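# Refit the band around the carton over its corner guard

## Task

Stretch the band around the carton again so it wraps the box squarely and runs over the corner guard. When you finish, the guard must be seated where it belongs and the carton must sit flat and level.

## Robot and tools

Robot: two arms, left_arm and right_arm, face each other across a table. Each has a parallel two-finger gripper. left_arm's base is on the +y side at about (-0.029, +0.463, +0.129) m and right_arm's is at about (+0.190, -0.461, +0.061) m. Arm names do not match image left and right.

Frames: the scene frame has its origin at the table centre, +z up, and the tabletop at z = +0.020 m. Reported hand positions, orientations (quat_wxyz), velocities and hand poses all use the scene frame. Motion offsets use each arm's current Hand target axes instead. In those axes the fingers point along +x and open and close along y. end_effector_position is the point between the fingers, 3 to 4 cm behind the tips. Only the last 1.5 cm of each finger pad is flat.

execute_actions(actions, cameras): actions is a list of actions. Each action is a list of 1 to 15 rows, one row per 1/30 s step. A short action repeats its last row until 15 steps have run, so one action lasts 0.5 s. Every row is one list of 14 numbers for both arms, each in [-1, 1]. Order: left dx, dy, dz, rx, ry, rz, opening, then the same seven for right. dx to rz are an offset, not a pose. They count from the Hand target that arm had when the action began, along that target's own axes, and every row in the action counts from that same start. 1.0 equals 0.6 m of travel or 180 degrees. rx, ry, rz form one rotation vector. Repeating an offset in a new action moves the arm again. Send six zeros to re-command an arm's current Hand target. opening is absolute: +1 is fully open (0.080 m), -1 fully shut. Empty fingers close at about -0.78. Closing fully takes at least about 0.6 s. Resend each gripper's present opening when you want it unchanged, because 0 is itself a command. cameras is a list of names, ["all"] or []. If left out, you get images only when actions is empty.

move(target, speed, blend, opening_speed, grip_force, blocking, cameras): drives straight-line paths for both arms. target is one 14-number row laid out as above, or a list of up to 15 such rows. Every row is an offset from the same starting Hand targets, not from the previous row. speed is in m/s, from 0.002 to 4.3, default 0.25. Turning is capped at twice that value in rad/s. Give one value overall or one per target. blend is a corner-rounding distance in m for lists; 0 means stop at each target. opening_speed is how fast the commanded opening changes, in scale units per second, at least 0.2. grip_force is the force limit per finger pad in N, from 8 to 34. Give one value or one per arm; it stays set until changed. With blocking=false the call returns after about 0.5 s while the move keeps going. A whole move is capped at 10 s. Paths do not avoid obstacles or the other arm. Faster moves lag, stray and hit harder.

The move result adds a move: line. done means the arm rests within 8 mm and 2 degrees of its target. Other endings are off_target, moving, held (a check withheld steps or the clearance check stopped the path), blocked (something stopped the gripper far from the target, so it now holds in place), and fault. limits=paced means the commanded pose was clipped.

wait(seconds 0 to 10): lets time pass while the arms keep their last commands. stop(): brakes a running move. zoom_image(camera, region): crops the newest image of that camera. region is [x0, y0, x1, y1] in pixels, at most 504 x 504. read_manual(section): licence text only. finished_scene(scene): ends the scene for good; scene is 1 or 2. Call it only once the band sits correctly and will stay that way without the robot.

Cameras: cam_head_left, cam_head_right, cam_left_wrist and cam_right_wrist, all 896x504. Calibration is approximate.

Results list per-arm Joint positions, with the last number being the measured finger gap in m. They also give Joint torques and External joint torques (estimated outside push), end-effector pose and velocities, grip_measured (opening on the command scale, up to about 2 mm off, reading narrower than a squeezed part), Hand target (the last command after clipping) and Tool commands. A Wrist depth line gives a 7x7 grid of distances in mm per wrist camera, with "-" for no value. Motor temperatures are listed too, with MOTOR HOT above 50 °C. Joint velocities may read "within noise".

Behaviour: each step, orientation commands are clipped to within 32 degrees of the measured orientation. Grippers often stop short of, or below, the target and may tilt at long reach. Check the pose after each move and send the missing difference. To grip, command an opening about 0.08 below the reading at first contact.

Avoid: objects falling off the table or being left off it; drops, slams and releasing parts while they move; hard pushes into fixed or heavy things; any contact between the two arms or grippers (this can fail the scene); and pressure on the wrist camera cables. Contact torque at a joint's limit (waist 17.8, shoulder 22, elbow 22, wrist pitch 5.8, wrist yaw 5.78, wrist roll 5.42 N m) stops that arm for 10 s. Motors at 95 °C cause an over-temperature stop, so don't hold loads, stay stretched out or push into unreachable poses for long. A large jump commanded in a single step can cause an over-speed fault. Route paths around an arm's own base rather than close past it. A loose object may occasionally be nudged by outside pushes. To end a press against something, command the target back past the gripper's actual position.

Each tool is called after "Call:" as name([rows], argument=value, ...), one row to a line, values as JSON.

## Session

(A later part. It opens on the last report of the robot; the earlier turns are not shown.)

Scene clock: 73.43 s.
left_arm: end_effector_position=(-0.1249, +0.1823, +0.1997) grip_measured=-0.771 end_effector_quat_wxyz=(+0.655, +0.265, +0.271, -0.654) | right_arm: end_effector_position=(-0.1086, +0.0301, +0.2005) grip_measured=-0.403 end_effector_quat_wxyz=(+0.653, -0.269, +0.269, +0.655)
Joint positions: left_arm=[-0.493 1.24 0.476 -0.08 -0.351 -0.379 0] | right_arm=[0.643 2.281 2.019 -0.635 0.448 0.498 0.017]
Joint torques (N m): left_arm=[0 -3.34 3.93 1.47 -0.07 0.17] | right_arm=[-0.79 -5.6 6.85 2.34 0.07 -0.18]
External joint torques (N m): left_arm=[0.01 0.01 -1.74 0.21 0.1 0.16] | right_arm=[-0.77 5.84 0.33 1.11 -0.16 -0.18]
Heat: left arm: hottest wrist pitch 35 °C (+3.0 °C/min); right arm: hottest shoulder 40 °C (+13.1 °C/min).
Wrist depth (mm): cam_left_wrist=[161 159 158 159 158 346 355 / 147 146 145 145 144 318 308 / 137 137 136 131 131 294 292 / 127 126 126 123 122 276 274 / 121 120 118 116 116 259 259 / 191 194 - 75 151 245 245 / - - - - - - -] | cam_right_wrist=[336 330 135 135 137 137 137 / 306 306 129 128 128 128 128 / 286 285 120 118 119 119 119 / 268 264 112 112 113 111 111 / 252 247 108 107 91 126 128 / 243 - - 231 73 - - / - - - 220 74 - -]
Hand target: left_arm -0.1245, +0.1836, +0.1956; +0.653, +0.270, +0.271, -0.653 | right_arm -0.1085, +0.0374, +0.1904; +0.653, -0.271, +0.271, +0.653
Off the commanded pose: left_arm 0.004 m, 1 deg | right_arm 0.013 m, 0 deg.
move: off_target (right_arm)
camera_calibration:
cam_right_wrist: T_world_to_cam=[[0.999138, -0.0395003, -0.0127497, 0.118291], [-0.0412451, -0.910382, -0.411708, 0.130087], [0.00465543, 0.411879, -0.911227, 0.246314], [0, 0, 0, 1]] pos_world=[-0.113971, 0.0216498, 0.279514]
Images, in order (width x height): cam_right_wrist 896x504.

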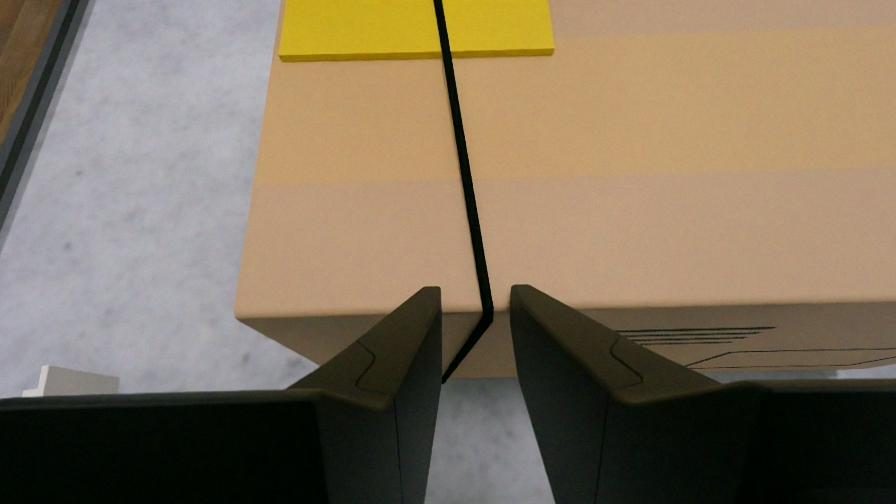

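Call:
move(target=[0, 0, 0, 0, 0, 0, -1.0, 0.009, -0.003, 0, 0, 0, 0, -0.4], speed=0.04, cameras=["cam_right_wrist"])

Scene clock: 74.37 s.
left_arm: end_effector_position=(-0.1249, +0.1823, +0.1997) grip_measured=-0.771 end_effector_quat_wxyz=(+0.655, +0.265, +0.271, -0.654) | right_arm: end_effector_position=(-0.1082, +0.0307, +0.1994) grip_measured=-0.403 end_effector_quat_wxyz=(+0.652, -0.272, +0.267, +0.655)
Joint positions: left_arm=[-0.493 1.24 0.476 -0.08 -0.351 -0.379 0] | right_arm=[0.642 2.283 2.019 -0.633 0.448 0.492 0.017]
Joint torques (N m): left_arm=[0 -3.34 3.94 1.47 -0.06 0.17] | right_arm=[-1.37 -5.02 6.63 3.18 -0.08 -0.19]
External joint torques (N m): left_arm=[0 0 -1.75 0.21 0.11 0.17] | right_arm=[-1.35 6.35 0.16 1.96 -0.3 -0.19]
Heat: left arm: hottest wrist pitch 35 °C (+3.0 °C/min); right arm: hottest shoulder 40 °C (+12.1 °C/min).
Wrist depth (mm): cam_left_wrist=[160 159 158 159 159 345 348 / 147 146 145 144 144 320 317 / 137 136 135 136 135 291 292 / 127 127 126 123 122 275 275 / 121 121 118 114 116 259 260 / 190 194 - 75 151 245 245 / - - - - - - -] | cam_right_wrist=[336 328 135 134 137 138 138 / 305 306 129 128 128 128 128 / 283 283 120 118 120 119 119 / 266 264 112 112 113 112 112 / 250 247 108 107 91 124 126 / 239 - - 231 73 - - / - - - 220 74 - -]
Hand target: left_arm -0.1245, +0.1836, +0.1956; +0.653, +0.270, +0.271, -0.653 | right_arm -0.1069, +0.0411, +0.1865; +0.653, -0.271, +0.271, +0.653
Off the commanded pose: left_arm 0.004 m, 1 deg | right_arm 0.017 m, 0 deg.
move: off_target (right_arm)
camera_calibration:
cam_right_wrist: T_world_to_cam=[[0.999307, -0.0363515, -0.00796574, 0.11692], [-0.0364095, -0.910773, -0.411299, 0.13072], [0.00769634, 0.411304, -0.911466, 0.245451], [0, 0, 0, 1]] pos_world=[-0.113969, 0.0223511, 0.278416]
Images, in order (width x height): cam_right_wrist 896x504.

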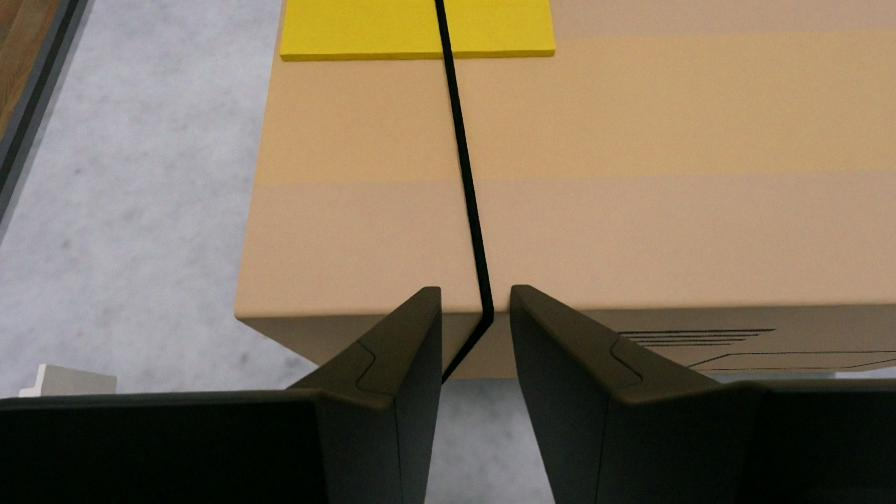

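Call:
move(target=[0, 0, 0, 0, 0, 0, -1.0, 0, 0, 0, 0, 0, 0, -1.0], speed=0.04, opening_speed=0.8, cameras=["cam_right_wrist"])

Scene clock: 75.53 s.
left_arm: end_effector_position=(-0.1249, +0.1823, +0.1997) grip_measured=-0.771 end_effector_quat_wxyz=(+0.655, +0.265, +0.271, -0.654) | right_arm: end_effector_position=(-0.1087, +0.0316, +0.2002) grip_measured=-0.761 end_effector_quat_wxyz=(+0.652, -0.270, +0.267, +0.656)
Joint positions: left_arm=[-0.493 1.24 0.476 -0.08 -0.351 -0.379 0] | right_arm=[0.641 2.284 2.02 -0.629 0.447 0.491 0.001]
Joint torques (N m): left_arm=[0 -3.35 3.94 1.47 -0.06 0.17] | right_arm=[-1.34 -5.05 6.53 2.83 -0.09 -0.15]
External joint torques (N m): left_arm=[0.02 0.05 -1.84 0.18 0.11 0.16] | right_arm=[-1.25 6.44 -0.02 1.59 -0.31 -0.15]
Heat: left arm: hottest wrist pitch 35 °C (+3.0 °C/min); right arm: hottest shoulder 40 °C (+12.1 °C/min).
Wrist depth (mm): cam_left_wrist=[161 159 157 159 159 344 349 / 147 146 145 145 144 316 319 / 137 136 135 131 131 293 291 / 127 126 126 123 122 276 275 / 121 120 119 115 116 259 259 / 190 194 - 75 152 245 245 / - - - - - - -] | cam_right_wrist=[339 335 138 137 140 140 140 / 309 309 131 131 130 130 129 / 288 287 122 121 121 121 121 / 267 268 114 113 113 113 113 / 251 249 109 95 109 120 121 / 243 243 - - - - - / - - - - - - -]
Hand target: left_arm -0.1245, +0.1836, +0.1956; +0.653, +0.270, +0.271, -0.653 | right_arm -0.1068, +0.0411, +0.1865; +0.653, -0.271, +0.271, +0.653
Off the commanded pose: left_arm 0.004 m, 1 deg | right_arm 0.017 m, 1 deg.
move: off_target (right_arm)
camera_calibration:
cam_right_wrist: T_world_to_cam=[[0.999319, -0.0353608, -0.0105311, 0.117936], [-0.0365418, -0.909126, -0.414915, 0.132405], [0.00509759, 0.415017, -0.909799, 0.245034], [0, 0, 0, 1]] pos_world=[-0.114267, 0.0228498, 0.279111]
Images, in order (width x height): cam_right_wrist 896x504.

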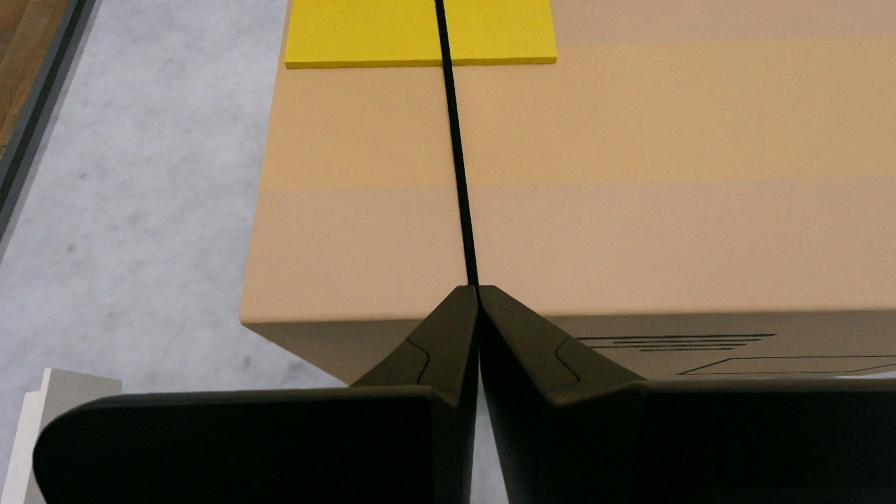

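Call:
move([
  [0, 0, 0, 0, 0, 0, -1.0, -0.017, 0, 0, 0, 0, 0, -1.0],
  [0, 0, 0, 0, 0, 0, -1.0, -0.017, 0.0215, 0, 0, 0, 0, -1.0],
], speed=0.04, cameras=["cam_right_wrist", "cam_left_wrist"])

Scene clock: 77.57 s.
left_arm: end_effector_position=(-0.1249, +0.1822, +0.1998) grip_measured=-0.771 end_effector_quat_wxyz=(+0.655, +0.264, +0.271, -0.654) | right_arm: end_effector_position=(-0.1114, +0.0304, +0.2023) grip_measured=-0.761 end_effector_quat_wxyz=(+0.658, -0.274, +0.267, +0.649)
Joint positions: left_arm=[-0.493 1.24 0.476 -0.079 -0.351 -0.379 0] | right_arm=[0.651 2.304 2.07 -0.678 0.467 0.507 0.001]
Joint torques (N m): left_arm=[0.01 -3.35 3.94 1.47 -0.06 0.17] | right_arm=[0.28 -5.73 7.03 2.63 -0.12 0.2]
External joint torques (N m): left_arm=[0.02 0.06 -1.81 0.18 0.11 0.16] | right_arm=[0.2 6 0.41 1.38 -0.35 0.2]
Heat: left arm: hottest wrist pitch 36 °C (+4.0 °C/min); right arm: hottest shoulder 39 °C (+10.1 °C/min).
Wrist depth (mm): cam_left_wrist=[160 159 158 159 159 346 354 / 147 146 145 144 144 319 309 / 137 136 135 135 133 292 292 / 127 126 127 123 122 276 275 / 121 120 118 116 116 259 258 / 190 194 - 75 151 245 246 / - - - - - - -] | cam_right_wrist=[325 326 136 137 139 141 141 / 301 303 129 130 130 131 131 / 282 283 121 121 121 122 122 / 265 265 113 113 114 114 114 / 250 246 109 95 109 126 130 / 240 241 - - - - - / - - - - - - -]
Hand target: left_arm -0.1245, +0.1835, +0.1956; +0.653, +0.270, +0.271, -0.653 | right_arm -0.1196, +0.0340, +0.1938; +0.653, -0.271, +0.271, +0.653
Off the commanded pose: left_arm 0.004 m, 1 deg | right_arm 0.013 m, 1 deg.
move: off_target (right_arm)
camera_calibration:
cam_left_wrist: T_world_to_cam=[[-0.999936, 0.00883493, -0.00709215, -0.116806], [0.010988, 0.908796, -0.417096, -0.0518335], [0.00276031, -0.417147, -0.908835, 0.343805], [0, 0, 0, 1]] pos_world=[-0.117178, 0.191555, 0.290014]
cam_right_wrist: T_world_to_cam=[[0.99876, -0.0497195, 0.00256985, 0.118231], [-0.0443135, -0.91132, -0.409307, 0.130244], [0.0226925, 0.408686, -0.912393, 0.25013], [0, 0, 0, 1]] pos_world=[-0.117989, 0.022348, 0.281223]
Images, in order (width x height): cam_left_wrist 896x504, cam_right_wrist 896x504.

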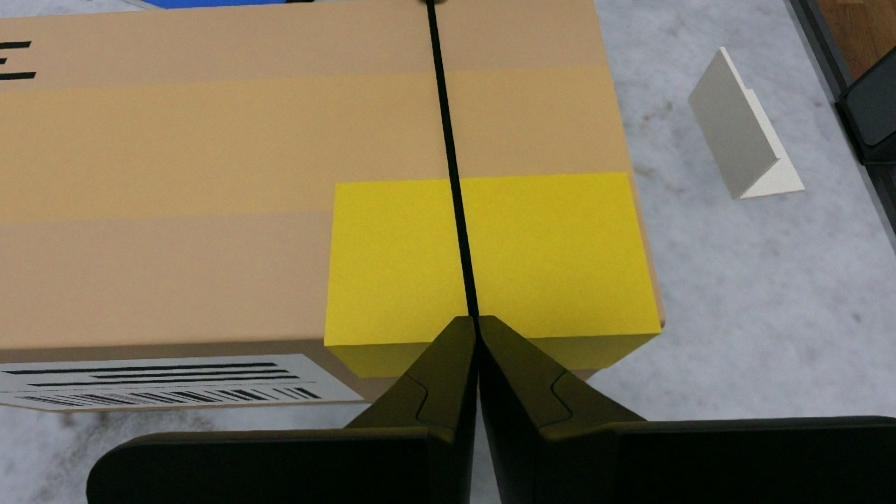

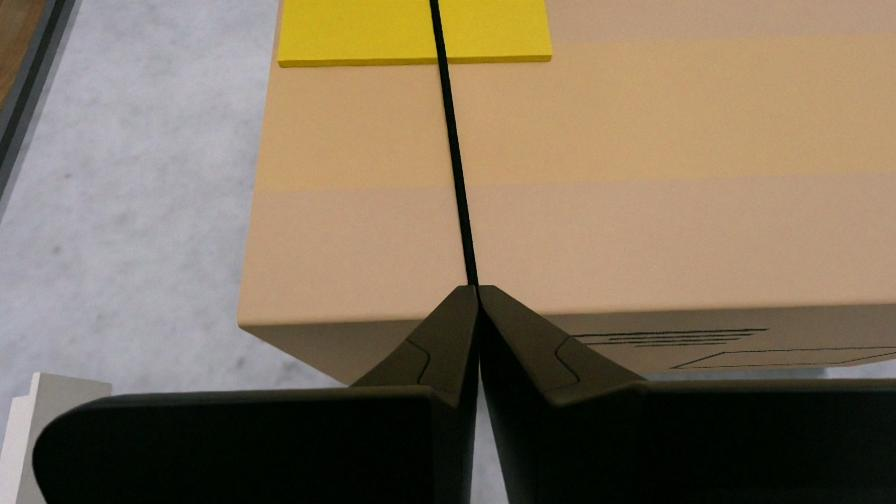

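Call:
move(target=[0, 0, 0, 0, 0, 0, -1.0, -0.012, 0, 0, 0, 0, 0, -1.0], speed=0.04, cameras=["cam_right_wrist"])

Scene clock: 78.47 s.
left_arm: end_effector_position=(-0.1249, +0.1822, +0.1998) grip_measured=-0.771 end_effector_quat_wxyz=(+0.655, +0.264, +0.271, -0.654) | right_arm: end_effector_position=(-0.1119, +0.0297, +0.2023) grip_measured=-0.761 end_effector_quat_wxyz=(+0.659, -0.273, +0.267, +0.648)
Joint positions: left_arm=[-0.493 1.24 0.476 -0.079 -0.351 -0.379 0] | right_arm=[0.653 2.304 2.07 -0.68 0.47 0.513 0.001]
Joint torques (N m): left_arm=[0.01 -3.34 3.94 1.47 -0.06 0.17] | right_arm=[0.63 -7.5 6.02 1.96 -0.07 0.18]
External joint torques (N m): left_arm=[0.01 0.02 -1.77 0.2 0.11 0.16] | right_arm=[0.54 4.14 -0.55 0.72 -0.3 0.17]
Heat: left arm: hottest wrist pitch 36 °C (+3.0 °C/min); right arm: hottest shoulder 39 °C (+10.1 °C/min).
Wrist depth (mm): cam_left_wrist=[160 159 158 159 159 346 355 / 147 146 145 144 144 319 308 / 137 136 136 131 131 292 292 / 127 127 126 123 122 276 274 / 121 120 118 116 116 258 258 / 191 195 - 75 151 245 245 / - - - - - - -] | cam_right_wrist=[325 328 136 137 139 141 141 / 303 306 130 130 130 131 131 / 283 283 121 121 121 122 122 / 265 262 113 113 114 114 114 / 249 248 109 95 109 129 133 / 240 242 - - - - - / - - - - - - -]
Hand target: left_arm -0.1245, +0.1835, +0.1956; +0.653, +0.270, +0.271, -0.653 | right_arm -0.1196, +0.0289, +0.1989; +0.653, -0.271, +0.271, +0.653
Off the commanded pose: left_arm 0.004 m, 1 deg | right_arm 0.009 m, 1 deg.
move: off_target (right_arm)
camera_calibration:
cam_right_wrist: T_world_to_cam=[[0.998565, -0.0535354, 0.00153792, 0.119044], [-0.0482044, -0.910902, -0.409798, 0.129159], [0.0233396, 0.409135, -0.912175, 0.250474], [0, 0, 0, 1]] pos_world=[-0.118493, 0.0215465, 0.281222]
Images, in order (width x height): cam_right_wrist 896x504.

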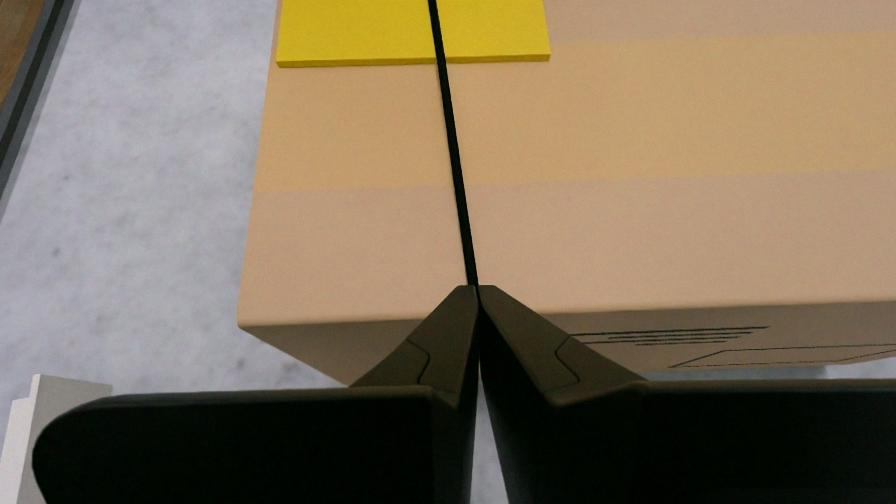

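Call:
move(target=[0, 0, 0, 0, 0, 0, -1.0, -0.009, 0, 0, 0, 0, 0, -1.0], speed=0.04, cameras=["cam_right_wrist"])

Scene clock: 79.37 s.
left_arm: end_effector_position=(-0.1249, +0.1822, +0.1998) grip_measured=-0.771 end_effector_quat_wxyz=(+0.655, +0.264, +0.271, -0.654) | right_arm: end_effector_position=(-0.1124, +0.0290, +0.2022) grip_measured=-0.761 end_effector_quat_wxyz=(+0.660, -0.272, +0.268, +0.647)
Joint positions: left_arm=[-0.493 1.24 0.476 -0.079 -0.351 -0.379 0] | right_arm=[0.655 2.304 2.07 -0.681 0.473 0.517 0.001]
Joint torques (N m): left_arm=[0 -3.35 3.95 1.47 -0.06 0.16] | right_arm=[0.91 -8.79 5.19 1.5 -0.05 0.2]
External joint torques (N m): left_arm=[0.02 0.01 -1.73 0.21 0.1 0.16] | right_arm=[0.98 2.86 -1.4 0.25 -0.29 0.2]
Heat: left arm: hottest wrist pitch 36 °C (+3.0 °C/min); right arm: hottest shoulder 39 °C (+9.1 °C/min).
Wrist depth (mm): cam_left_wrist=[160 160 157 159 158 345 353 / 148 147 146 144 144 318 308 / 136 136 136 136 131 291 292 / 127 126 126 123 122 276 276 / 121 121 119 116 116 259 259 / 191 194 - 75 151 245 246 / - - - - - - -] | cam_right_wrist=[328 327 136 136 139 141 141 / 303 305 130 130 130 130 131 / 281 284 121 121 121 122 122 / 265 262 113 113 114 114 114 / 249 247 109 95 109 132 136 / 241 241 - - - - - / - - - - - - -]
Hand target: left_arm -0.1245, +0.1835, +0.1956; +0.653, +0.270, +0.271, -0.653 | right_arm -0.1197, +0.0251, +0.2027; +0.653, -0.271, +0.271, +0.653
Off the commanded pose: left_arm 0.004 m, 1 deg | right_arm 0.008 m, 1 deg.
move: done
camera_calibration:
cam_right_wrist: T_world_to_cam=[[0.998431, -0.0559842, 0.000914316, 0.119724], [-0.0506956, -0.910804, -0.409714, 0.128265], [0.0237703, 0.409025, -0.912214, 0.250795], [0, 0, 0, 1]] pos_world=[-0.118995, 0.0209458, 0.281222]
Images, in order (width x height): cam_right_wrist 896x504.

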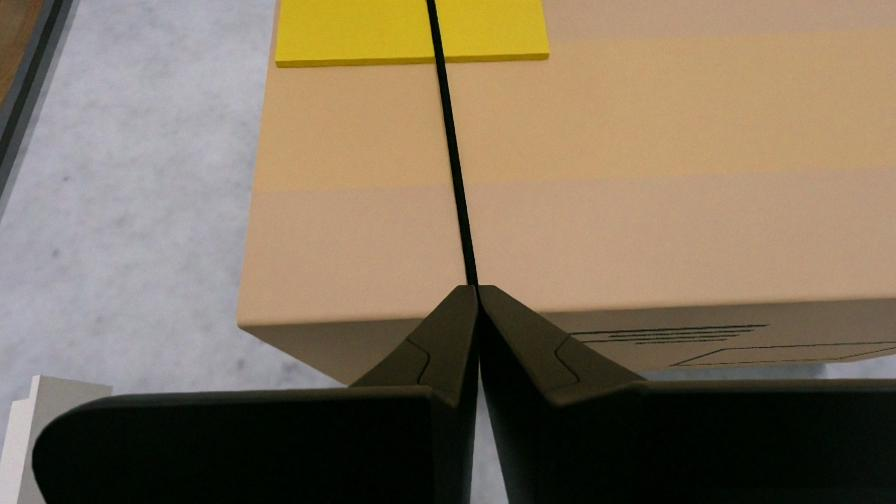

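Call:
move(target=[0, 0, 0, 0, 0, 0, -1.0, -0.009, 0, 0, 0, 0, 0, -1.0], speed=0.04, cameras=["cam_right_wrist"])

Scene clock: 80.23 s.
left_arm: end_effector_position=(-0.1249, +0.1822, +0.1998) grip_measured=-0.771 end_effector_quat_wxyz=(+0.655, +0.264, +0.271, -0.654) | right_arm: end_effector_position=(-0.1130, +0.0279, +0.2026) grip_measured=-0.761 end_effector_quat_wxyz=(+0.660, -0.272, +0.269, +0.647)
Joint positions: left_arm=[-0.493 1.24 0.476 -0.079 -0.351 -0.379 0] | right_arm=[0.658 2.303 2.07 -0.685 0.475 0.522 0.001]
Joint torques (N m): left_arm=[0.01 -3.35 3.94 1.46 -0.06 0.17] | right_arm=[0.91 -10.09 4.43 1.17 -0.05 0.21]
External joint torques (N m): left_arm=[0.04 0.02 -1.77 0.19 0.1 0.16] | right_arm=[0.82 1.46 -2.08 -0.05 -0.28 0.21]
Heat: left arm: hottest wrist pitch 36 °C (+3.0 °C/min); right arm: hottest shoulder 39 °C (+9.1 °C/min).
Wrist depth (mm): cam_left_wrist=[160 159 158 159 158 347 353 / 147 147 145 144 144 317 306 / 136 136 136 132 131 292 293 / 127 127 126 123 122 276 275 / 121 121 118 114 116 260 258 / 191 194 - 75 151 245 245 / - - - - - - -] | cam_right_wrist=[325 328 136 136 138 140 141 / 303 303 129 129 130 130 131 / 282 282 120 121 121 121 122 / 265 266 113 113 113 114 114 / 249 246 108 95 110 136 142 / 240 241 - - - - - / - - - - - - -]
Hand target: left_arm -0.1245, +0.1835, +0.1956; +0.653, +0.270, +0.271, -0.653 | right_arm -0.1196, +0.0213, +0.2065; +0.653, -0.271, +0.271, +0.653
Off the commanded pose: left_arm 0.004 m, 1 deg | right_arm 0.010 m, 1 deg.
move: off_target (right_arm)
camera_calibration:
cam_right_wrist: T_world_to_cam=[[0.998321, -0.0579252, 0.000645997, 0.120364], [-0.0525888, -0.910913, -0.409233, 0.126996], [0.0242934, 0.408512, -0.91243, 0.251668], [0, 0, 0, 1]] pos_world=[-0.119597, 0.0198454, 0.281522]
Images, in order (width x height): cam_right_wrist 896x504.

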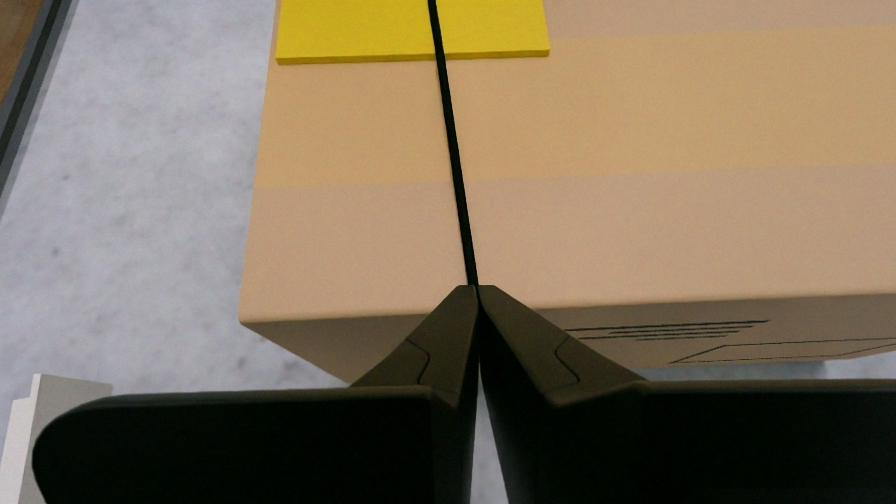

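Call:
execute_actions(actions=[], cameras=["cam_left_wrist","cam_right_wrist"])

Scene clock: 81.20 s.
left_arm: end_effector_position=(-0.1249, +0.1822, +0.1998) grip_measured=-0.771 end_effector_quat_wxyz=(+0.655, +0.264, +0.271, -0.654) | right_arm: end_effector_position=(-0.1130, +0.0279, +0.2026) grip_measured=-0.761 end_effector_quat_wxyz=(+0.660, -0.272, +0.269, +0.647)
Joint positions: left_arm=[-0.493 1.24 0.476 -0.079 -0.351 -0.379 0] | right_arm=[0.658 2.303 2.07 -0.685 0.475 0.522 0.001]
Joint velocities: within noise
Joint torques (N m): left_arm=[0 -3.35 3.94 1.46 -0.06 0.17] | right_arm=[1.05 -10.09 4.4 1.16 -0.05 0.19]
External joint torques (N m): left_arm=[0.02 0 -1.73 0.2 0.1 0.17] | right_arm=[1.06 1.63 -2.22 -0.09 -0.3 0.19]
Motor temperatures (°C): left_arm=[26 27 33 36 27 28] | right_arm=[24 39 30 34 27 30]
Heat: left arm: hottest wrist pitch 36 °C (+3.0 °C/min); right arm: hottest shoulder 39 °C (+8.1 °C/min).
Wrist depth (mm): cam_left_wrist=[160 159 157 159 159 347 350 / 148 146 145 142 144 321 307 / 137 136 137 135 131 293 292 / 127 127 126 122 122 277 274 / 121 121 118 116 116 258 259 / 190 194 - 75 151 244 245 / - - - - - - -] | cam_right_wrist=[324 326 136 136 139 141 141 / 301 303 129 130 130 130 130 / 283 283 120 121 121 121 122 / 266 265 112 113 113 114 114 / 249 247 109 95 110 136 141 / 239 241 - - - - - / - - - - - - -]
Hand target: left_arm -0.1245, +0.1835, +0.1956; +0.653, +0.270, +0.271, -0.653 | right_arm -0.1196, +0.0213, +0.2065; +0.653, -0.271, +0.271, +0.653
Tool commands: left_gripper/opening=-1.0 right_gripper/opening=-1.0
Off the commanded pose: left_arm 0.004 m, 1 deg | right_arm 0.010 m, 1 deg.
camera_calibration:
cam_left_wrist: T_world_to_cam=[[-0.999936, 0.00883493, -0.00709215, -0.116806], [0.010988, 0.908796, -0.417096, -0.0518335], [0.00276031, -0.417147, -0.908835, 0.343805], [0, 0, 0, 1]] pos_world=[-0.117178, 0.191555, 0.290014]
cam_right_wrist: T_world_to_cam=[[0.998321, -0.0579252, 0.000645997, 0.120364], [-0.0525888, -0.910913, -0.409233, 0.126996], [0.0242934, 0.408512, -0.91243, 0.251668], [0, 0, 0, 1]] pos_world=[-0.119597, 0.0198454, 0.281522]
Images, in order (width x height): cam_left_wrist 896x504, cam_right_wrist 896x504.

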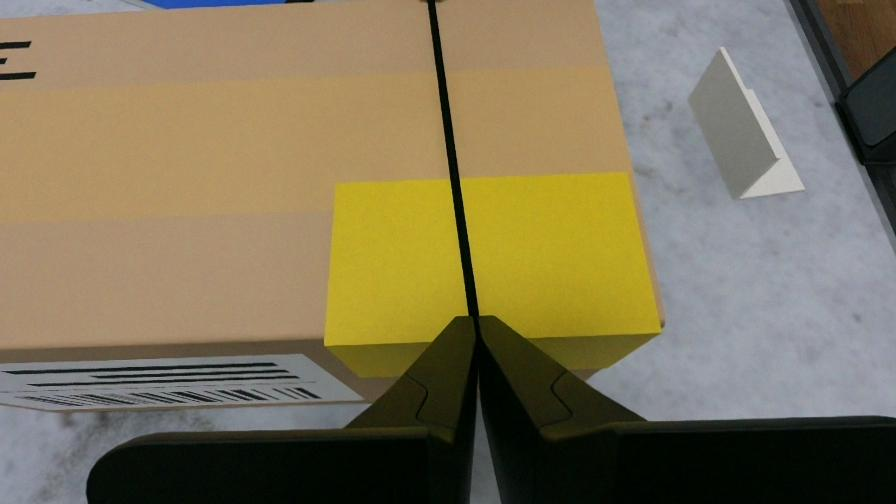

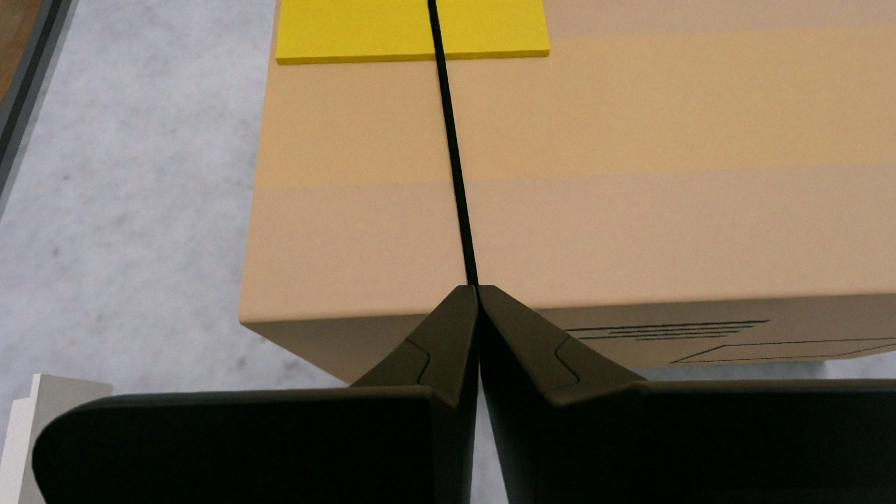

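Call:
move(target=[0,0,0,0,0,0,-1.0, 0.0,0.008,0,0,0,0,-1.0], speed=0.03, cameras=["cam_right_wrist"])

Scene clock: 83.97 s.
left_arm: end_effector_position=(-0.1249, +0.1822, +0.1998) grip_measured=-0.771 end_effector_quat_wxyz=(+0.655, +0.264, +0.271, -0.654) | right_arm: end_effector_position=(-0.1238, +0.0197, +0.2032) grip_measured=-0.761 end_effector_quat_wxyz=(+0.652, -0.277, +0.269, +0.653)
Joint positions: left_arm=[-0.493 1.24 0.476 -0.079 -0.351 -0.379 0] | right_arm=[0.681 2.303 2.077 -0.699 0.471 0.529 0.001]
Joint torques (N m): left_arm=[0.01 -3.35 3.93 1.46 -0.06 0.17] | right_arm=[-0.23 -8.49 6.46 1.18 0.22 0.19]
External joint torques (N m): left_arm=[0.02 0.03 -1.81 0.18 0.1 0.16] | right_arm=[-0.24 3.04 -0.02 -0.02 -0.02 0.19]
Heat: left arm: hottest wrist pitch 36 °C (+3.0 °C/min); right arm: hottest shoulder 40 °C (+9.0 °C/min).
Wrist depth (mm): cam_left_wrist=[160 159 158 159 159 344 354 / 148 146 146 143 144 319 307 / 136 136 135 132 131 290 291 / 127 126 126 123 122 276 276 / 121 120 118 116 116 259 258 / 191 194 - 75 80 245 246 / - - - - - - -] | cam_right_wrist=[326 323 138 136 136 138 138 / 300 300 130 128 128 129 129 / 281 282 119 119 120 120 120 / 263 263 113 114 114 114 114 / 248 249 245 - 146 174 179 / 220 238 - - - - - / - - - - - - -]
Hand target: left_arm -0.1245, +0.1835, +0.1956; +0.653, +0.270, +0.271, -0.653 | right_arm -0.1245, +0.0212, +0.2065; +0.653, -0.271, +0.271, +0.653
Off the commanded pose: left_arm 0.004 m, 1 deg | right_arm 0.004 m, 1 deg.
move: done
camera_calibration:
cam_right_wrist: T_world_to_cam=[[0.99929, -0.0376554, -0.0013782, 0.130824], [-0.0350313, -0.914937, -0.402074, 0.11995], [0.0138793, 0.401837, -0.915606, 0.255373], [0, 0, 0, 1]] pos_world=[-0.130073, 0.0120551, 0.28223]
Images, in order (width x height): cam_right_wrist 896x504.

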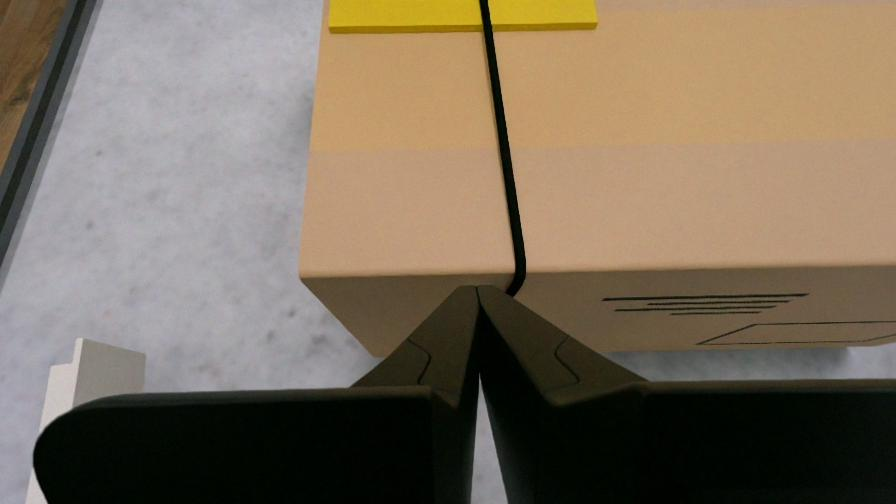

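Call:
move([
  [0,0,0,0,0,0,-1.0, -0.05,-0.0192,0.002,0,0,0,-0.4],
  [0,0,0,0,0,0,-1.0, 0.030,-0.0192,0.002,0,0,0,-0.4],
], speed=0.07, cameras=["cam_right_wrist"])

Scene clock: 87.23 s.
left_arm: end_effector_position=(-0.1249, +0.1823, +0.1997) grip_measured=-0.771 end_effector_quat_wxyz=(+0.655, +0.265, +0.271, -0.654) | right_arm: end_effector_position=(-0.1138, +0.0305, +0.2030) grip_measured=-0.403 end_effector_quat_wxyz=(+0.652, -0.266, +0.270, +0.656)
Joint positions: left_arm=[-0.493 1.24 0.476 -0.079 -0.351 -0.378 0] | right_arm=[0.65 2.293 2.048 -0.648 0.45 0.507 0.017]
Joint torques (N m): left_arm=[0 -3.35 3.95 1.44 -0.06 0.17] | right_arm=[-0.57 -6.32 6.53 1.49 0.17 -0.19]
External joint torques (N m): left_arm=[0.01 0 -1.74 0.19 0.1 0.17] | right_arm=[-0.57 5.16 -0.02 0.23 -0.05 -0.2]
Heat: left arm: hottest wrist pitch 37 °C (+4.1 °C/min); right arm: hottest shoulder 40 °C (+7.1 °C/min).
Wrist depth (mm): cam_left_wrist=[160 159 158 160 159 344 355 / 148 146 145 143 144 316 307 / 136 136 136 137 133 292 291 / 127 126 126 121 122 276 275 / 121 121 118 116 116 260 258 / 189 194 - 75 151 245 245 / - - - - - - -] | cam_right_wrist=[348 334 137 137 139 139 138 / 311 310 131 130 129 129 128 / 287 288 122 120 120 120 120 / 270 270 114 114 113 113 112 / 254 250 109 108 91 122 125 / 245 - - 231 73 - - / - - - 221 74 - -]
Hand target: left_arm -0.1245, +0.1836, +0.1955; +0.653, +0.271, +0.271, -0.653 | right_arm -0.1130, +0.0348, +0.1947; +0.653, -0.271, +0.271, +0.653
Off the commanded pose: left_arm 0.004 m, 1 deg | right_arm 0.009 m, 1 deg.
move: off_target (right_arm)
camera_calibration:
cam_right_wrist: T_world_to_cam=[[0.999012, -0.0397425, -0.0199071, 0.124929], [-0.0444205, -0.908827, -0.414801, 0.131475], [-0.00160689, 0.415275, -0.909695, 0.247319], [0, 0, 0, 1]] pos_world=[-0.118568, 0.0217482, 0.282007]
Images, in order (width x height): cam_right_wrist 896x504.

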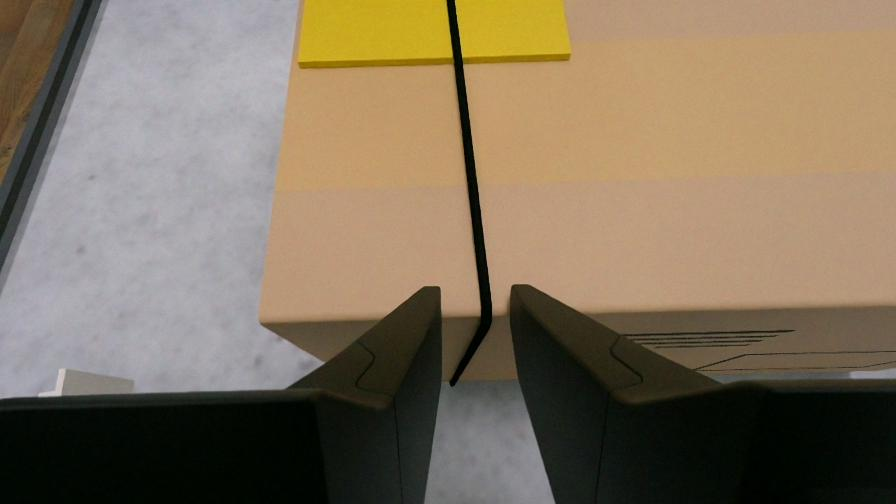

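Call:
move(target=[0,0,0,0,0,0,-1.0, 0.0083,-0.005,-0.004,0,0,0,-0.4], speed=0.04, cameras=["cam_right_wrist"])

Scene clock: 88.43 s.
left_arm: end_effector_position=(-0.1249, +0.1823, +0.1997) grip_measured=-0.771 end_effector_quat_wxyz=(+0.655, +0.265, +0.271, -0.654) | right_arm: end_effector_position=(-0.1133, +0.0313, +0.2017) grip_measured=-0.403 end_effector_quat_wxyz=(+0.652, -0.266, +0.269, +0.657)
Joint positions: left_arm=[-0.493 1.24 0.476 -0.079 -0.351 -0.378 0] | right_arm=[0.649 2.294 2.042 -0.639 0.45 0.501 0.017]
Joint torques (N m): left_arm=[0.01 -3.35 3.95 1.44 -0.06 0.16] | right_arm=[-1.06 -6.62 4.63 2.65 0.02 -0.17]
External joint torques (N m): left_arm=[0.04 0 -1.72 0.18 0.1 0.16] | right_arm=[-0.97 5 -1.96 1.39 -0.21 -0.18]
Heat: left arm: hottest wrist pitch 37 °C (+4.0 °C/min); right arm: hottest shoulder 40 °C (+7.1 °C/min).
Wrist depth (mm): cam_left_wrist=[160 159 158 159 158 347 355 / 148 146 145 143 144 322 308 / 136 137 135 131 135 291 291 / 127 126 126 123 122 276 275 / 121 120 118 116 116 260 258 / 190 194 - 75 151 245 246 / - - - - - - -] | cam_right_wrist=[346 333 138 137 139 139 139 / 312 310 131 130 130 129 129 / 290 289 122 121 121 120 120 / 271 268 114 113 113 113 112 / 255 250 109 107 91 119 121 / 244 - - 220 73 - - / - - - 221 75 - -]
Hand target: left_arm -0.1245, +0.1836, +0.1955; +0.653, +0.271, +0.271, -0.653 | right_arm -0.1100, +0.0367, +0.1894; +0.653, -0.271, +0.271, +0.653
Off the commanded pose: left_arm 0.004 m, 1 deg | right_arm 0.014 m, 1 deg.
move: off_target (right_arm)
camera_calibration:
cam_right_wrist: T_world_to_cam=[[0.999155, -0.0372153, -0.0174645, 0.124002], [-0.041108, -0.908062, -0.416814, 0.132479], [-0.000346939, 0.417179, -0.908824, 0.245615], [0, 0, 0, 1]] pos_world=[-0.118366, 0.0224482, 0.280606]
Images, in order (width x height): cam_right_wrist 896x504.

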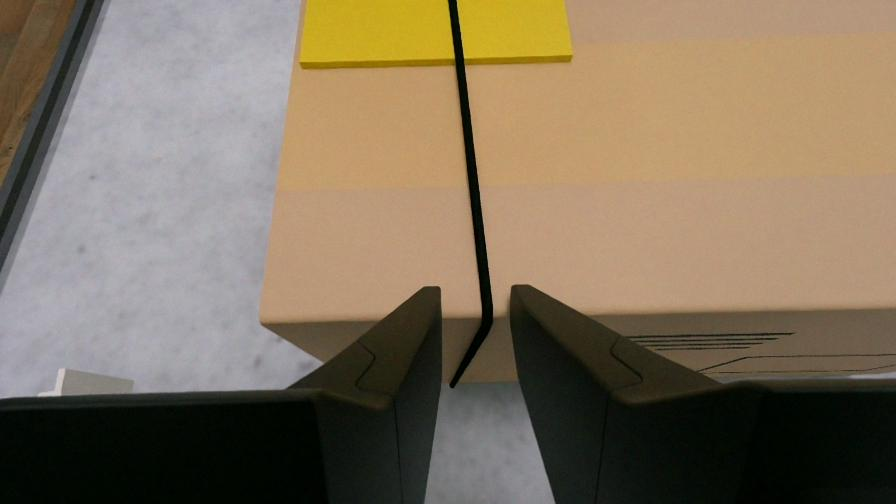

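Call:
move(target=[0,0,0,0,0,0,-1.0, 0.002,0,0,0,0,0,-1.0], speed=0.04, opening_speed=0.8, cameras=["cam_right_wrist"])

Scene clock: 89.60 s.
left_arm: end_effector_position=(-0.1249, +0.1823, +0.1997) grip_measured=-0.771 end_effector_quat_wxyz=(+0.655, +0.265, +0.271, -0.654) | right_arm: end_effector_position=(-0.1129, +0.0324, +0.2020) grip_measured=-0.761 end_effector_quat_wxyz=(+0.653, -0.264, +0.268, +0.657)
Joint positions: left_arm=[-0.493 1.24 0.476 -0.079 -0.351 -0.378 0] | right_arm=[0.647 2.294 2.04 -0.633 0.45 0.5 0.001]
Joint torques (N m): left_arm=[0.01 -3.34 3.94 1.44 -0.06 0.17] | right_arm=[-1.01 -6.34 4.99 2.34 -0.02 -0.18]
External joint torques (N m): left_arm=[0.02 0.02 -1.76 0.17 0.1 0.16] | right_arm=[-1.11 5.23 -1.59 1.08 -0.23 -0.18]
Heat: left arm: hottest wrist pitch 37 °C (+3.0 °C/min); right arm: hottest shoulder 39 °C (+5.0 °C/min).
Wrist depth (mm): cam_left_wrist=[160 159 158 157 159 344 356 / 147 147 145 145 144 317 308 / 137 137 137 135 135 291 292 / 127 127 125 122 122 275 274 / 121 120 118 116 116 259 258 / 190 194 - 75 151 245 245 / - - - - - - -] | cam_right_wrist=[351 338 141 139 141 142 141 / 316 313 133 133 132 131 130 / 292 291 124 123 123 122 121 / 273 272 115 115 114 114 114 / 256 255 110 95 110 113 115 / 246 246 - - - - - / - - - - - - -]
Hand target: left_arm -0.1245, +0.1836, +0.1955; +0.653, +0.271, +0.271, -0.653 | right_arm -0.1100, +0.0375, +0.1884; +0.653, -0.271, +0.271, +0.653
Off the commanded pose: left_arm 0.004 m, 1 deg | right_arm 0.015 m, 1 deg.
move: off_target (right_arm)
camera_calibration:
cam_right_wrist: T_world_to_cam=[[0.999086, -0.038075, -0.019447, 0.124103], [-0.0427229, -0.906419, -0.420213, 0.133983], [-0.00162759, 0.420659, -0.907217, 0.24491], [0, 0, 0, 1]] pos_world=[-0.117867, 0.0231463, 0.280901]
Images, in order (width x height): cam_right_wrist 896x504.

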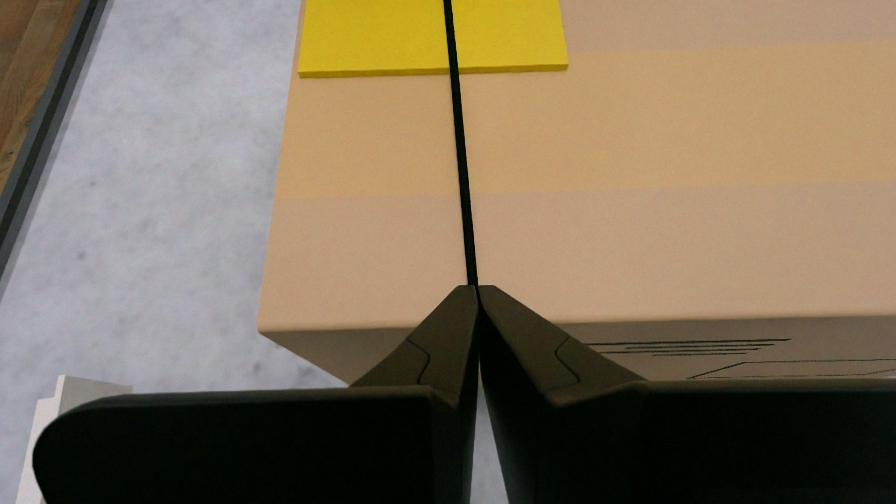

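Call:
move(target=[0,0,0,0,0,0,-1.0, -0.014,0.021,0.004,0,0,0,-1.0], speed=0.03, cameras=["cam_right_wrist"])

Scene clock: 95.57 s.
left_arm: end_effector_position=(-0.1249, +0.1823, +0.1997) grip_measured=-0.771 end_effector_quat_wxyz=(+0.655, +0.265, +0.271, -0.654) | right_arm: end_effector_position=(-0.1154, +0.0315, +0.2042) grip_measured=-0.761 end_effector_quat_wxyz=(+0.657, -0.271, +0.268, +0.651)
Joint positions: left_arm=[-0.493 1.24 0.476 -0.079 -0.351 -0.378 0] | right_arm=[0.655 2.316 2.096 -0.688 0.466 0.512 0.001]
Joint torques (N m): left_arm=[0.01 -3.35 3.95 1.44 -0.06 0.17] | right_arm=[0.47 -6.2 6.82 2.04 0 0.2]
External joint torques (N m): left_arm=[0.01 0.02 -1.76 0.18 0.11 0.16] | right_arm=[0.43 5.59 0.21 0.79 -0.24 0.2]
Heat: left arm: hottest wrist pitch 37 °C (+3.0 °C/min); right arm: hottest shoulder 38 °C (+2.0 °C/min).
Wrist depth (mm): cam_left_wrist=[160 159 158 158 159 345 347 / 147 147 145 144 144 320 312 / 136 136 135 132 131 291 292 / 128 126 127 123 122 274 276 / 121 120 118 116 117 259 258 / 190 194 - 75 151 245 246 / - - - - - - -] | cam_right_wrist=[335 333 138 137 141 142 142 / 307 307 131 132 132 132 132 / 285 286 123 123 123 123 122 / 266 269 115 115 115 115 115 / 252 252 109 95 111 119 122 / 242 243 - - - - - / - - - - - - -]
Hand target: left_arm -0.1245, +0.1836, +0.1955; +0.653, +0.271, +0.271, -0.653 | right_arm -0.1227, +0.0332, +0.1962; +0.653, -0.271, +0.271, +0.653
Off the commanded pose: left_arm 0.004 m, 1 deg | right_arm 0.011 m, 1 deg.
move: off_target (right_arm)
camera_calibration:
cam_right_wrist: T_world_to_cam=[[0.998827, -0.0482663, -0.00391478, 0.123667], [-0.0455957, -0.910168, -0.411723, 0.13209], [0.0163093, 0.411419, -0.9113, 0.250465], [0, 0, 0, 1]] pos_world=[-0.121584, 0.0231472, 0.283117]
Images, in order (width x height): cam_right_wrist 896x504.

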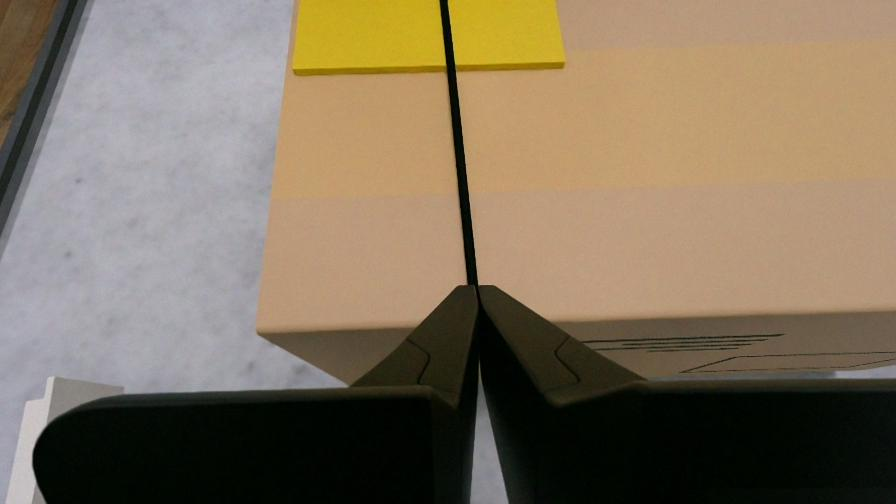

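Call:
move(target=[0,0,0,0,0,0,-1.0, -0.004,0.0085,0,0,0,0,-1.0], speed=0.03, cameras=["cam_right_wrist"])

Scene clock: 96.57 s.
left_arm: end_effector_position=(-0.1249, +0.1823, +0.1997) grip_measured=-0.771 end_effector_quat_wxyz=(+0.655, +0.265, +0.271, -0.654) | right_arm: end_effector_position=(-0.1167, +0.0311, +0.2046) grip_measured=-0.761 end_effector_quat_wxyz=(+0.660, -0.273, +0.267, +0.647)
Joint positions: left_arm=[-0.493 1.24 0.476 -0.079 -0.351 -0.378 0] | right_arm=[0.66 2.328 2.121 -0.71 0.476 0.521 0.001]
Joint torques (N m): left_arm=[0.01 -3.35 3.95 1.44 -0.06 0.17] | right_arm=[0.87 -6.34 7 2.23 -0.1 0.21]
External joint torques (N m): left_arm=[0.02 0.05 -1.82 0.15 0.11 0.16] | right_arm=[0.87 5.44 0.43 1 -0.34 0.21]
Heat: left arm: hottest wrist pitch 37 °C (+3.0 °C/min); right arm: hottest shoulder 38 °C (+2.0 °C/min).
Wrist depth (mm): cam_left_wrist=[160 159 158 159 159 342 355 / 147 146 145 144 144 315 311 / 137 136 135 137 131 292 292 / 127 127 126 120 122 277 275 / 121 120 119 94 116 259 259 / 190 194 - 75 151 245 245 / - - - - - - -] | cam_right_wrist=[328 329 138 136 141 143 143 / 304 303 131 131 132 132 134 / 283 284 124 122 123 124 122 / 267 266 114 115 115 116 116 / 250 250 110 95 111 121 126 / 241 242 - - - - - / - - - - - - -]
Hand target: left_arm -0.1245, +0.1836, +0.1955; +0.653, +0.271, +0.271, -0.653 | right_arm -0.1277, +0.0315, +0.1979; +0.653, -0.271, +0.271, +0.653
Off the commanded pose: left_arm 0.004 m, 1 deg | right_arm 0.013 m, 1 deg.
move: off_target (right_arm)
camera_calibration:
cam_right_wrist: T_world_to_cam=[[0.998418, -0.0561754, 0.00234308, 0.123826], [-0.0502781, -0.910705, -0.409985, 0.130932], [0.0251649, 0.409219, -0.912089, 0.252313], [0, 0, 0, 1]] pos_world=[-0.123396, 0.0229457, 0.283522]
Images, in order (width x height): cam_right_wrist 896x504.

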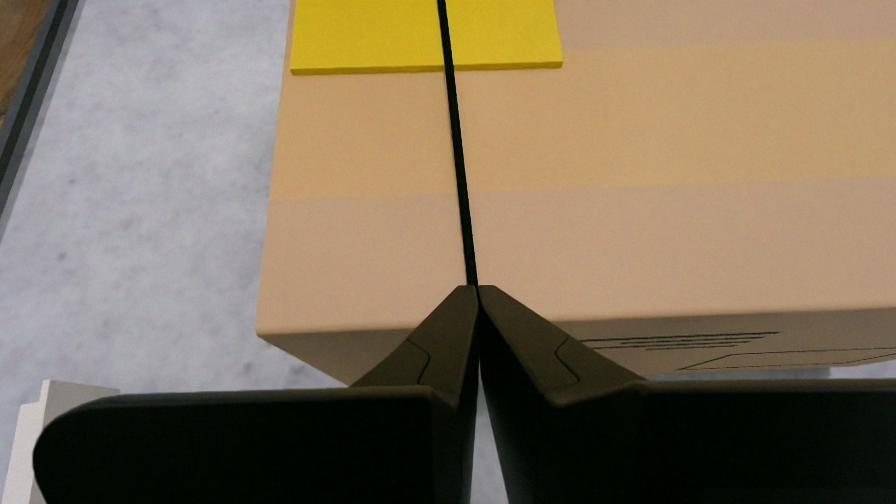

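Call:
move(target=[0,0,0,0,0,0,-1.0, -0.006,0.003,0,0,0,0,-1.0], speed=0.03, cameras=["cam_right_wrist"])

Scene clock: 111.57 s.
left_arm: end_effector_position=(-0.1249, +0.1823, +0.1997) grip_measured=-0.771 end_effector_quat_wxyz=(+0.655, +0.265, +0.271, -0.654) | right_arm: end_effector_position=(-0.1281, +0.0266, +0.2061) grip_measured=-0.761 end_effector_quat_wxyz=(+0.652, -0.270, +0.268, +0.655)
Joint positions: left_arm=[-0.493 1.24 0.476 -0.079 -0.351 -0.378 0] | right_arm=[0.678 2.334 2.134 -0.71 0.47 0.527 0.001]
Joint torques (N m): left_arm=[0 -3.35 3.95 1.44 -0.06 0.17] | right_arm=[-0.14 -7.07 6.53 1.38 0.2 0.18]
External joint torques (N m): left_arm=[0.01 0.03 -1.72 0.18 0.1 0.17] | right_arm=[-0.23 4.67 0 0.15 -0.03 0.17]
Heat: left arm: hottest wrist pitch 38 °C (+3.0 °C/min); right arm: hottest shoulder 37 °C (+0.0 °C/min).
Wrist depth (mm): cam_left_wrist=[160 159 158 159 158 343 355 / 148 147 145 144 144 320 312 / 137 136 135 132 134 292 292 / 127 126 126 123 - 277 274 / 121 121 118 116 116 260 259 / 191 194 - 75 151 245 246 / - - - - - - -] | cam_right_wrist=[1438 333 322 138 141 142 142 / 314 309 136 132 132 132 132 / 287 288 127 122 123 123 121 / 271 270 118 115 115 115 115 / 253 253 248 95 116 136 139 / 242 244 - - - - - / - - - - - - -]
Hand target: left_arm -0.1245, +0.1836, +0.1955; +0.653, +0.271, +0.271, -0.653 | right_arm -0.1295, +0.0290, +0.2004; +0.653, -0.271, +0.271, +0.653
Off the commanded pose: left_arm 0.004 m, 1 deg | right_arm 0.006 m, 0 deg.
move: done
camera_calibration:
cam_right_wrist: T_world_to_cam=[[0.999226, -0.0377938, -0.010917, 0.137365], [-0.0389344, -0.910408, -0.411875, 0.128751], [0.00562733, 0.411981, -0.911175, 0.253064], [0, 0, 0, 1]] pos_world=[-0.13367, 0.0181503, 0.285115]
Images, in order (width x height): cam_right_wrist 896x504.

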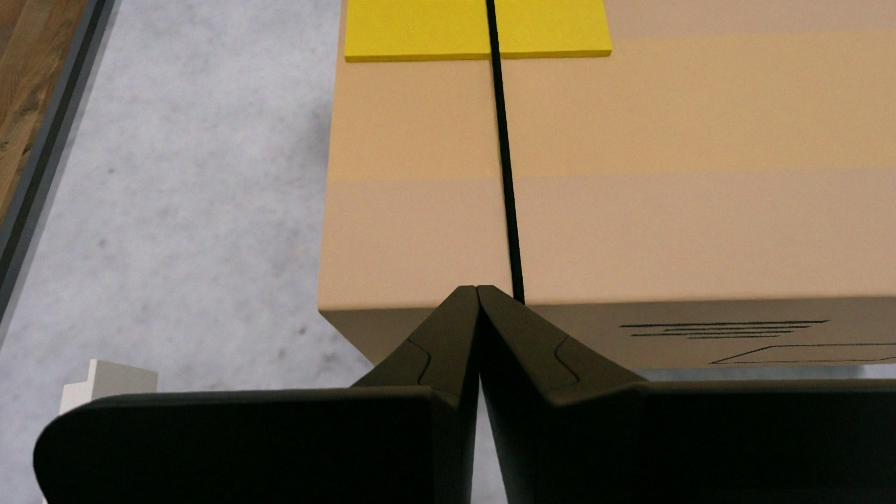

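Call:
move([
  [0,0,0,0,0,0,-1.0, -0.05,-0.0125,-0.001,0,0,0,-0.35],
  [0,0,0,0,0,0,-1.0, 0.020,-0.0125,-0.002,0,0,0,-0.35],
], speed=0.07, cameras=["cam_right_wrist"])

Scene clock: 114.30 s.
left_arm: end_effector_position=(-0.1249, +0.1823, +0.1997) grip_measured=-0.771 end_effector_quat_wxyz=(+0.655, +0.265, +0.271, -0.654) | right_arm: end_effector_position=(-0.1231, +0.0312, +0.2026) grip_measured=-0.353 end_effector_quat_wxyz=(+0.652, -0.265, +0.270, +0.657)
Joint positions: left_arm=[-0.493 1.24 0.476 -0.079 -0.351 -0.378 0] | right_arm=[0.664 2.325 2.099 -0.67 0.459 0.518 0.019]
Joint torques (N m): left_arm=[0 -3.34 3.96 1.43 -0.06 0.16] | right_arm=[-0.86 -6.01 6.4 1.75 0.15 -0.19]
External joint torques (N m): left_arm=[-0.02 0.04 -1.78 0.15 0.12 0.16] | right_arm=[-0.95 5.55 -0.08 0.52 -0.07 -0.19]
Heat: left arm: hottest wrist pitch 38 °C (+3.0 °C/min); right arm: hottest shoulder 37 °C (+0.0 °C/min).
Wrist depth (mm): cam_left_wrist=[160 159 158 159 158 346 353 / 148 147 146 144 144 322 308 / 136 136 135 132 131 292 293 / 127 126 126 123 122 276 275 / 121 121 118 116 116 259 258 / 190 194 172 75 151 245 245 / - - - - - - -] | cam_right_wrist=[1455 337 143 137 138 140 139 / 317 310 134 131 130 130 129 / 290 292 124 122 121 121 120 / 272 270 116 114 113 113 112 / 255 254 108 109 85 118 120 / 244 - - 217 76 - - / - - - 223 70 - -]
Hand target: left_arm -0.1245, +0.1836, +0.1955; +0.653, +0.271, +0.271, -0.653 | right_arm -0.1221, +0.0366, +0.1910; +0.653, -0.271, +0.271, +0.653
Off the commanded pose: left_arm 0.004 m, 1 deg | right_arm 0.013 m, 1 deg.
move: off_target (right_arm)
camera_calibration:
cam_right_wrist: T_world_to_cam=[[0.999031, -0.0387837, -0.0208199, 0.134569], [-0.043935, -0.90769, -0.417335, 0.132095], [-0.00271224, 0.417845, -0.908514, 0.246198], [0, 0, 0, 1]] pos_world=[-0.127967, 0.0222473, 0.281604]
Images, in order (width x height): cam_right_wrist 896x504.

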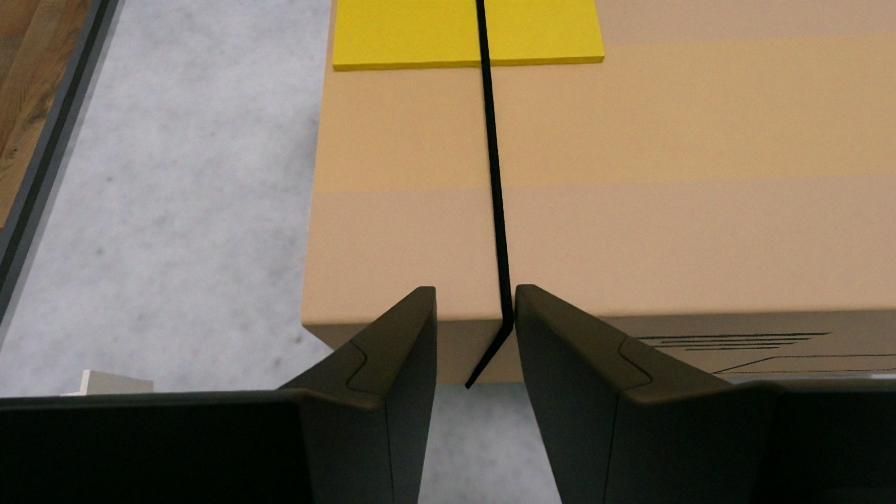

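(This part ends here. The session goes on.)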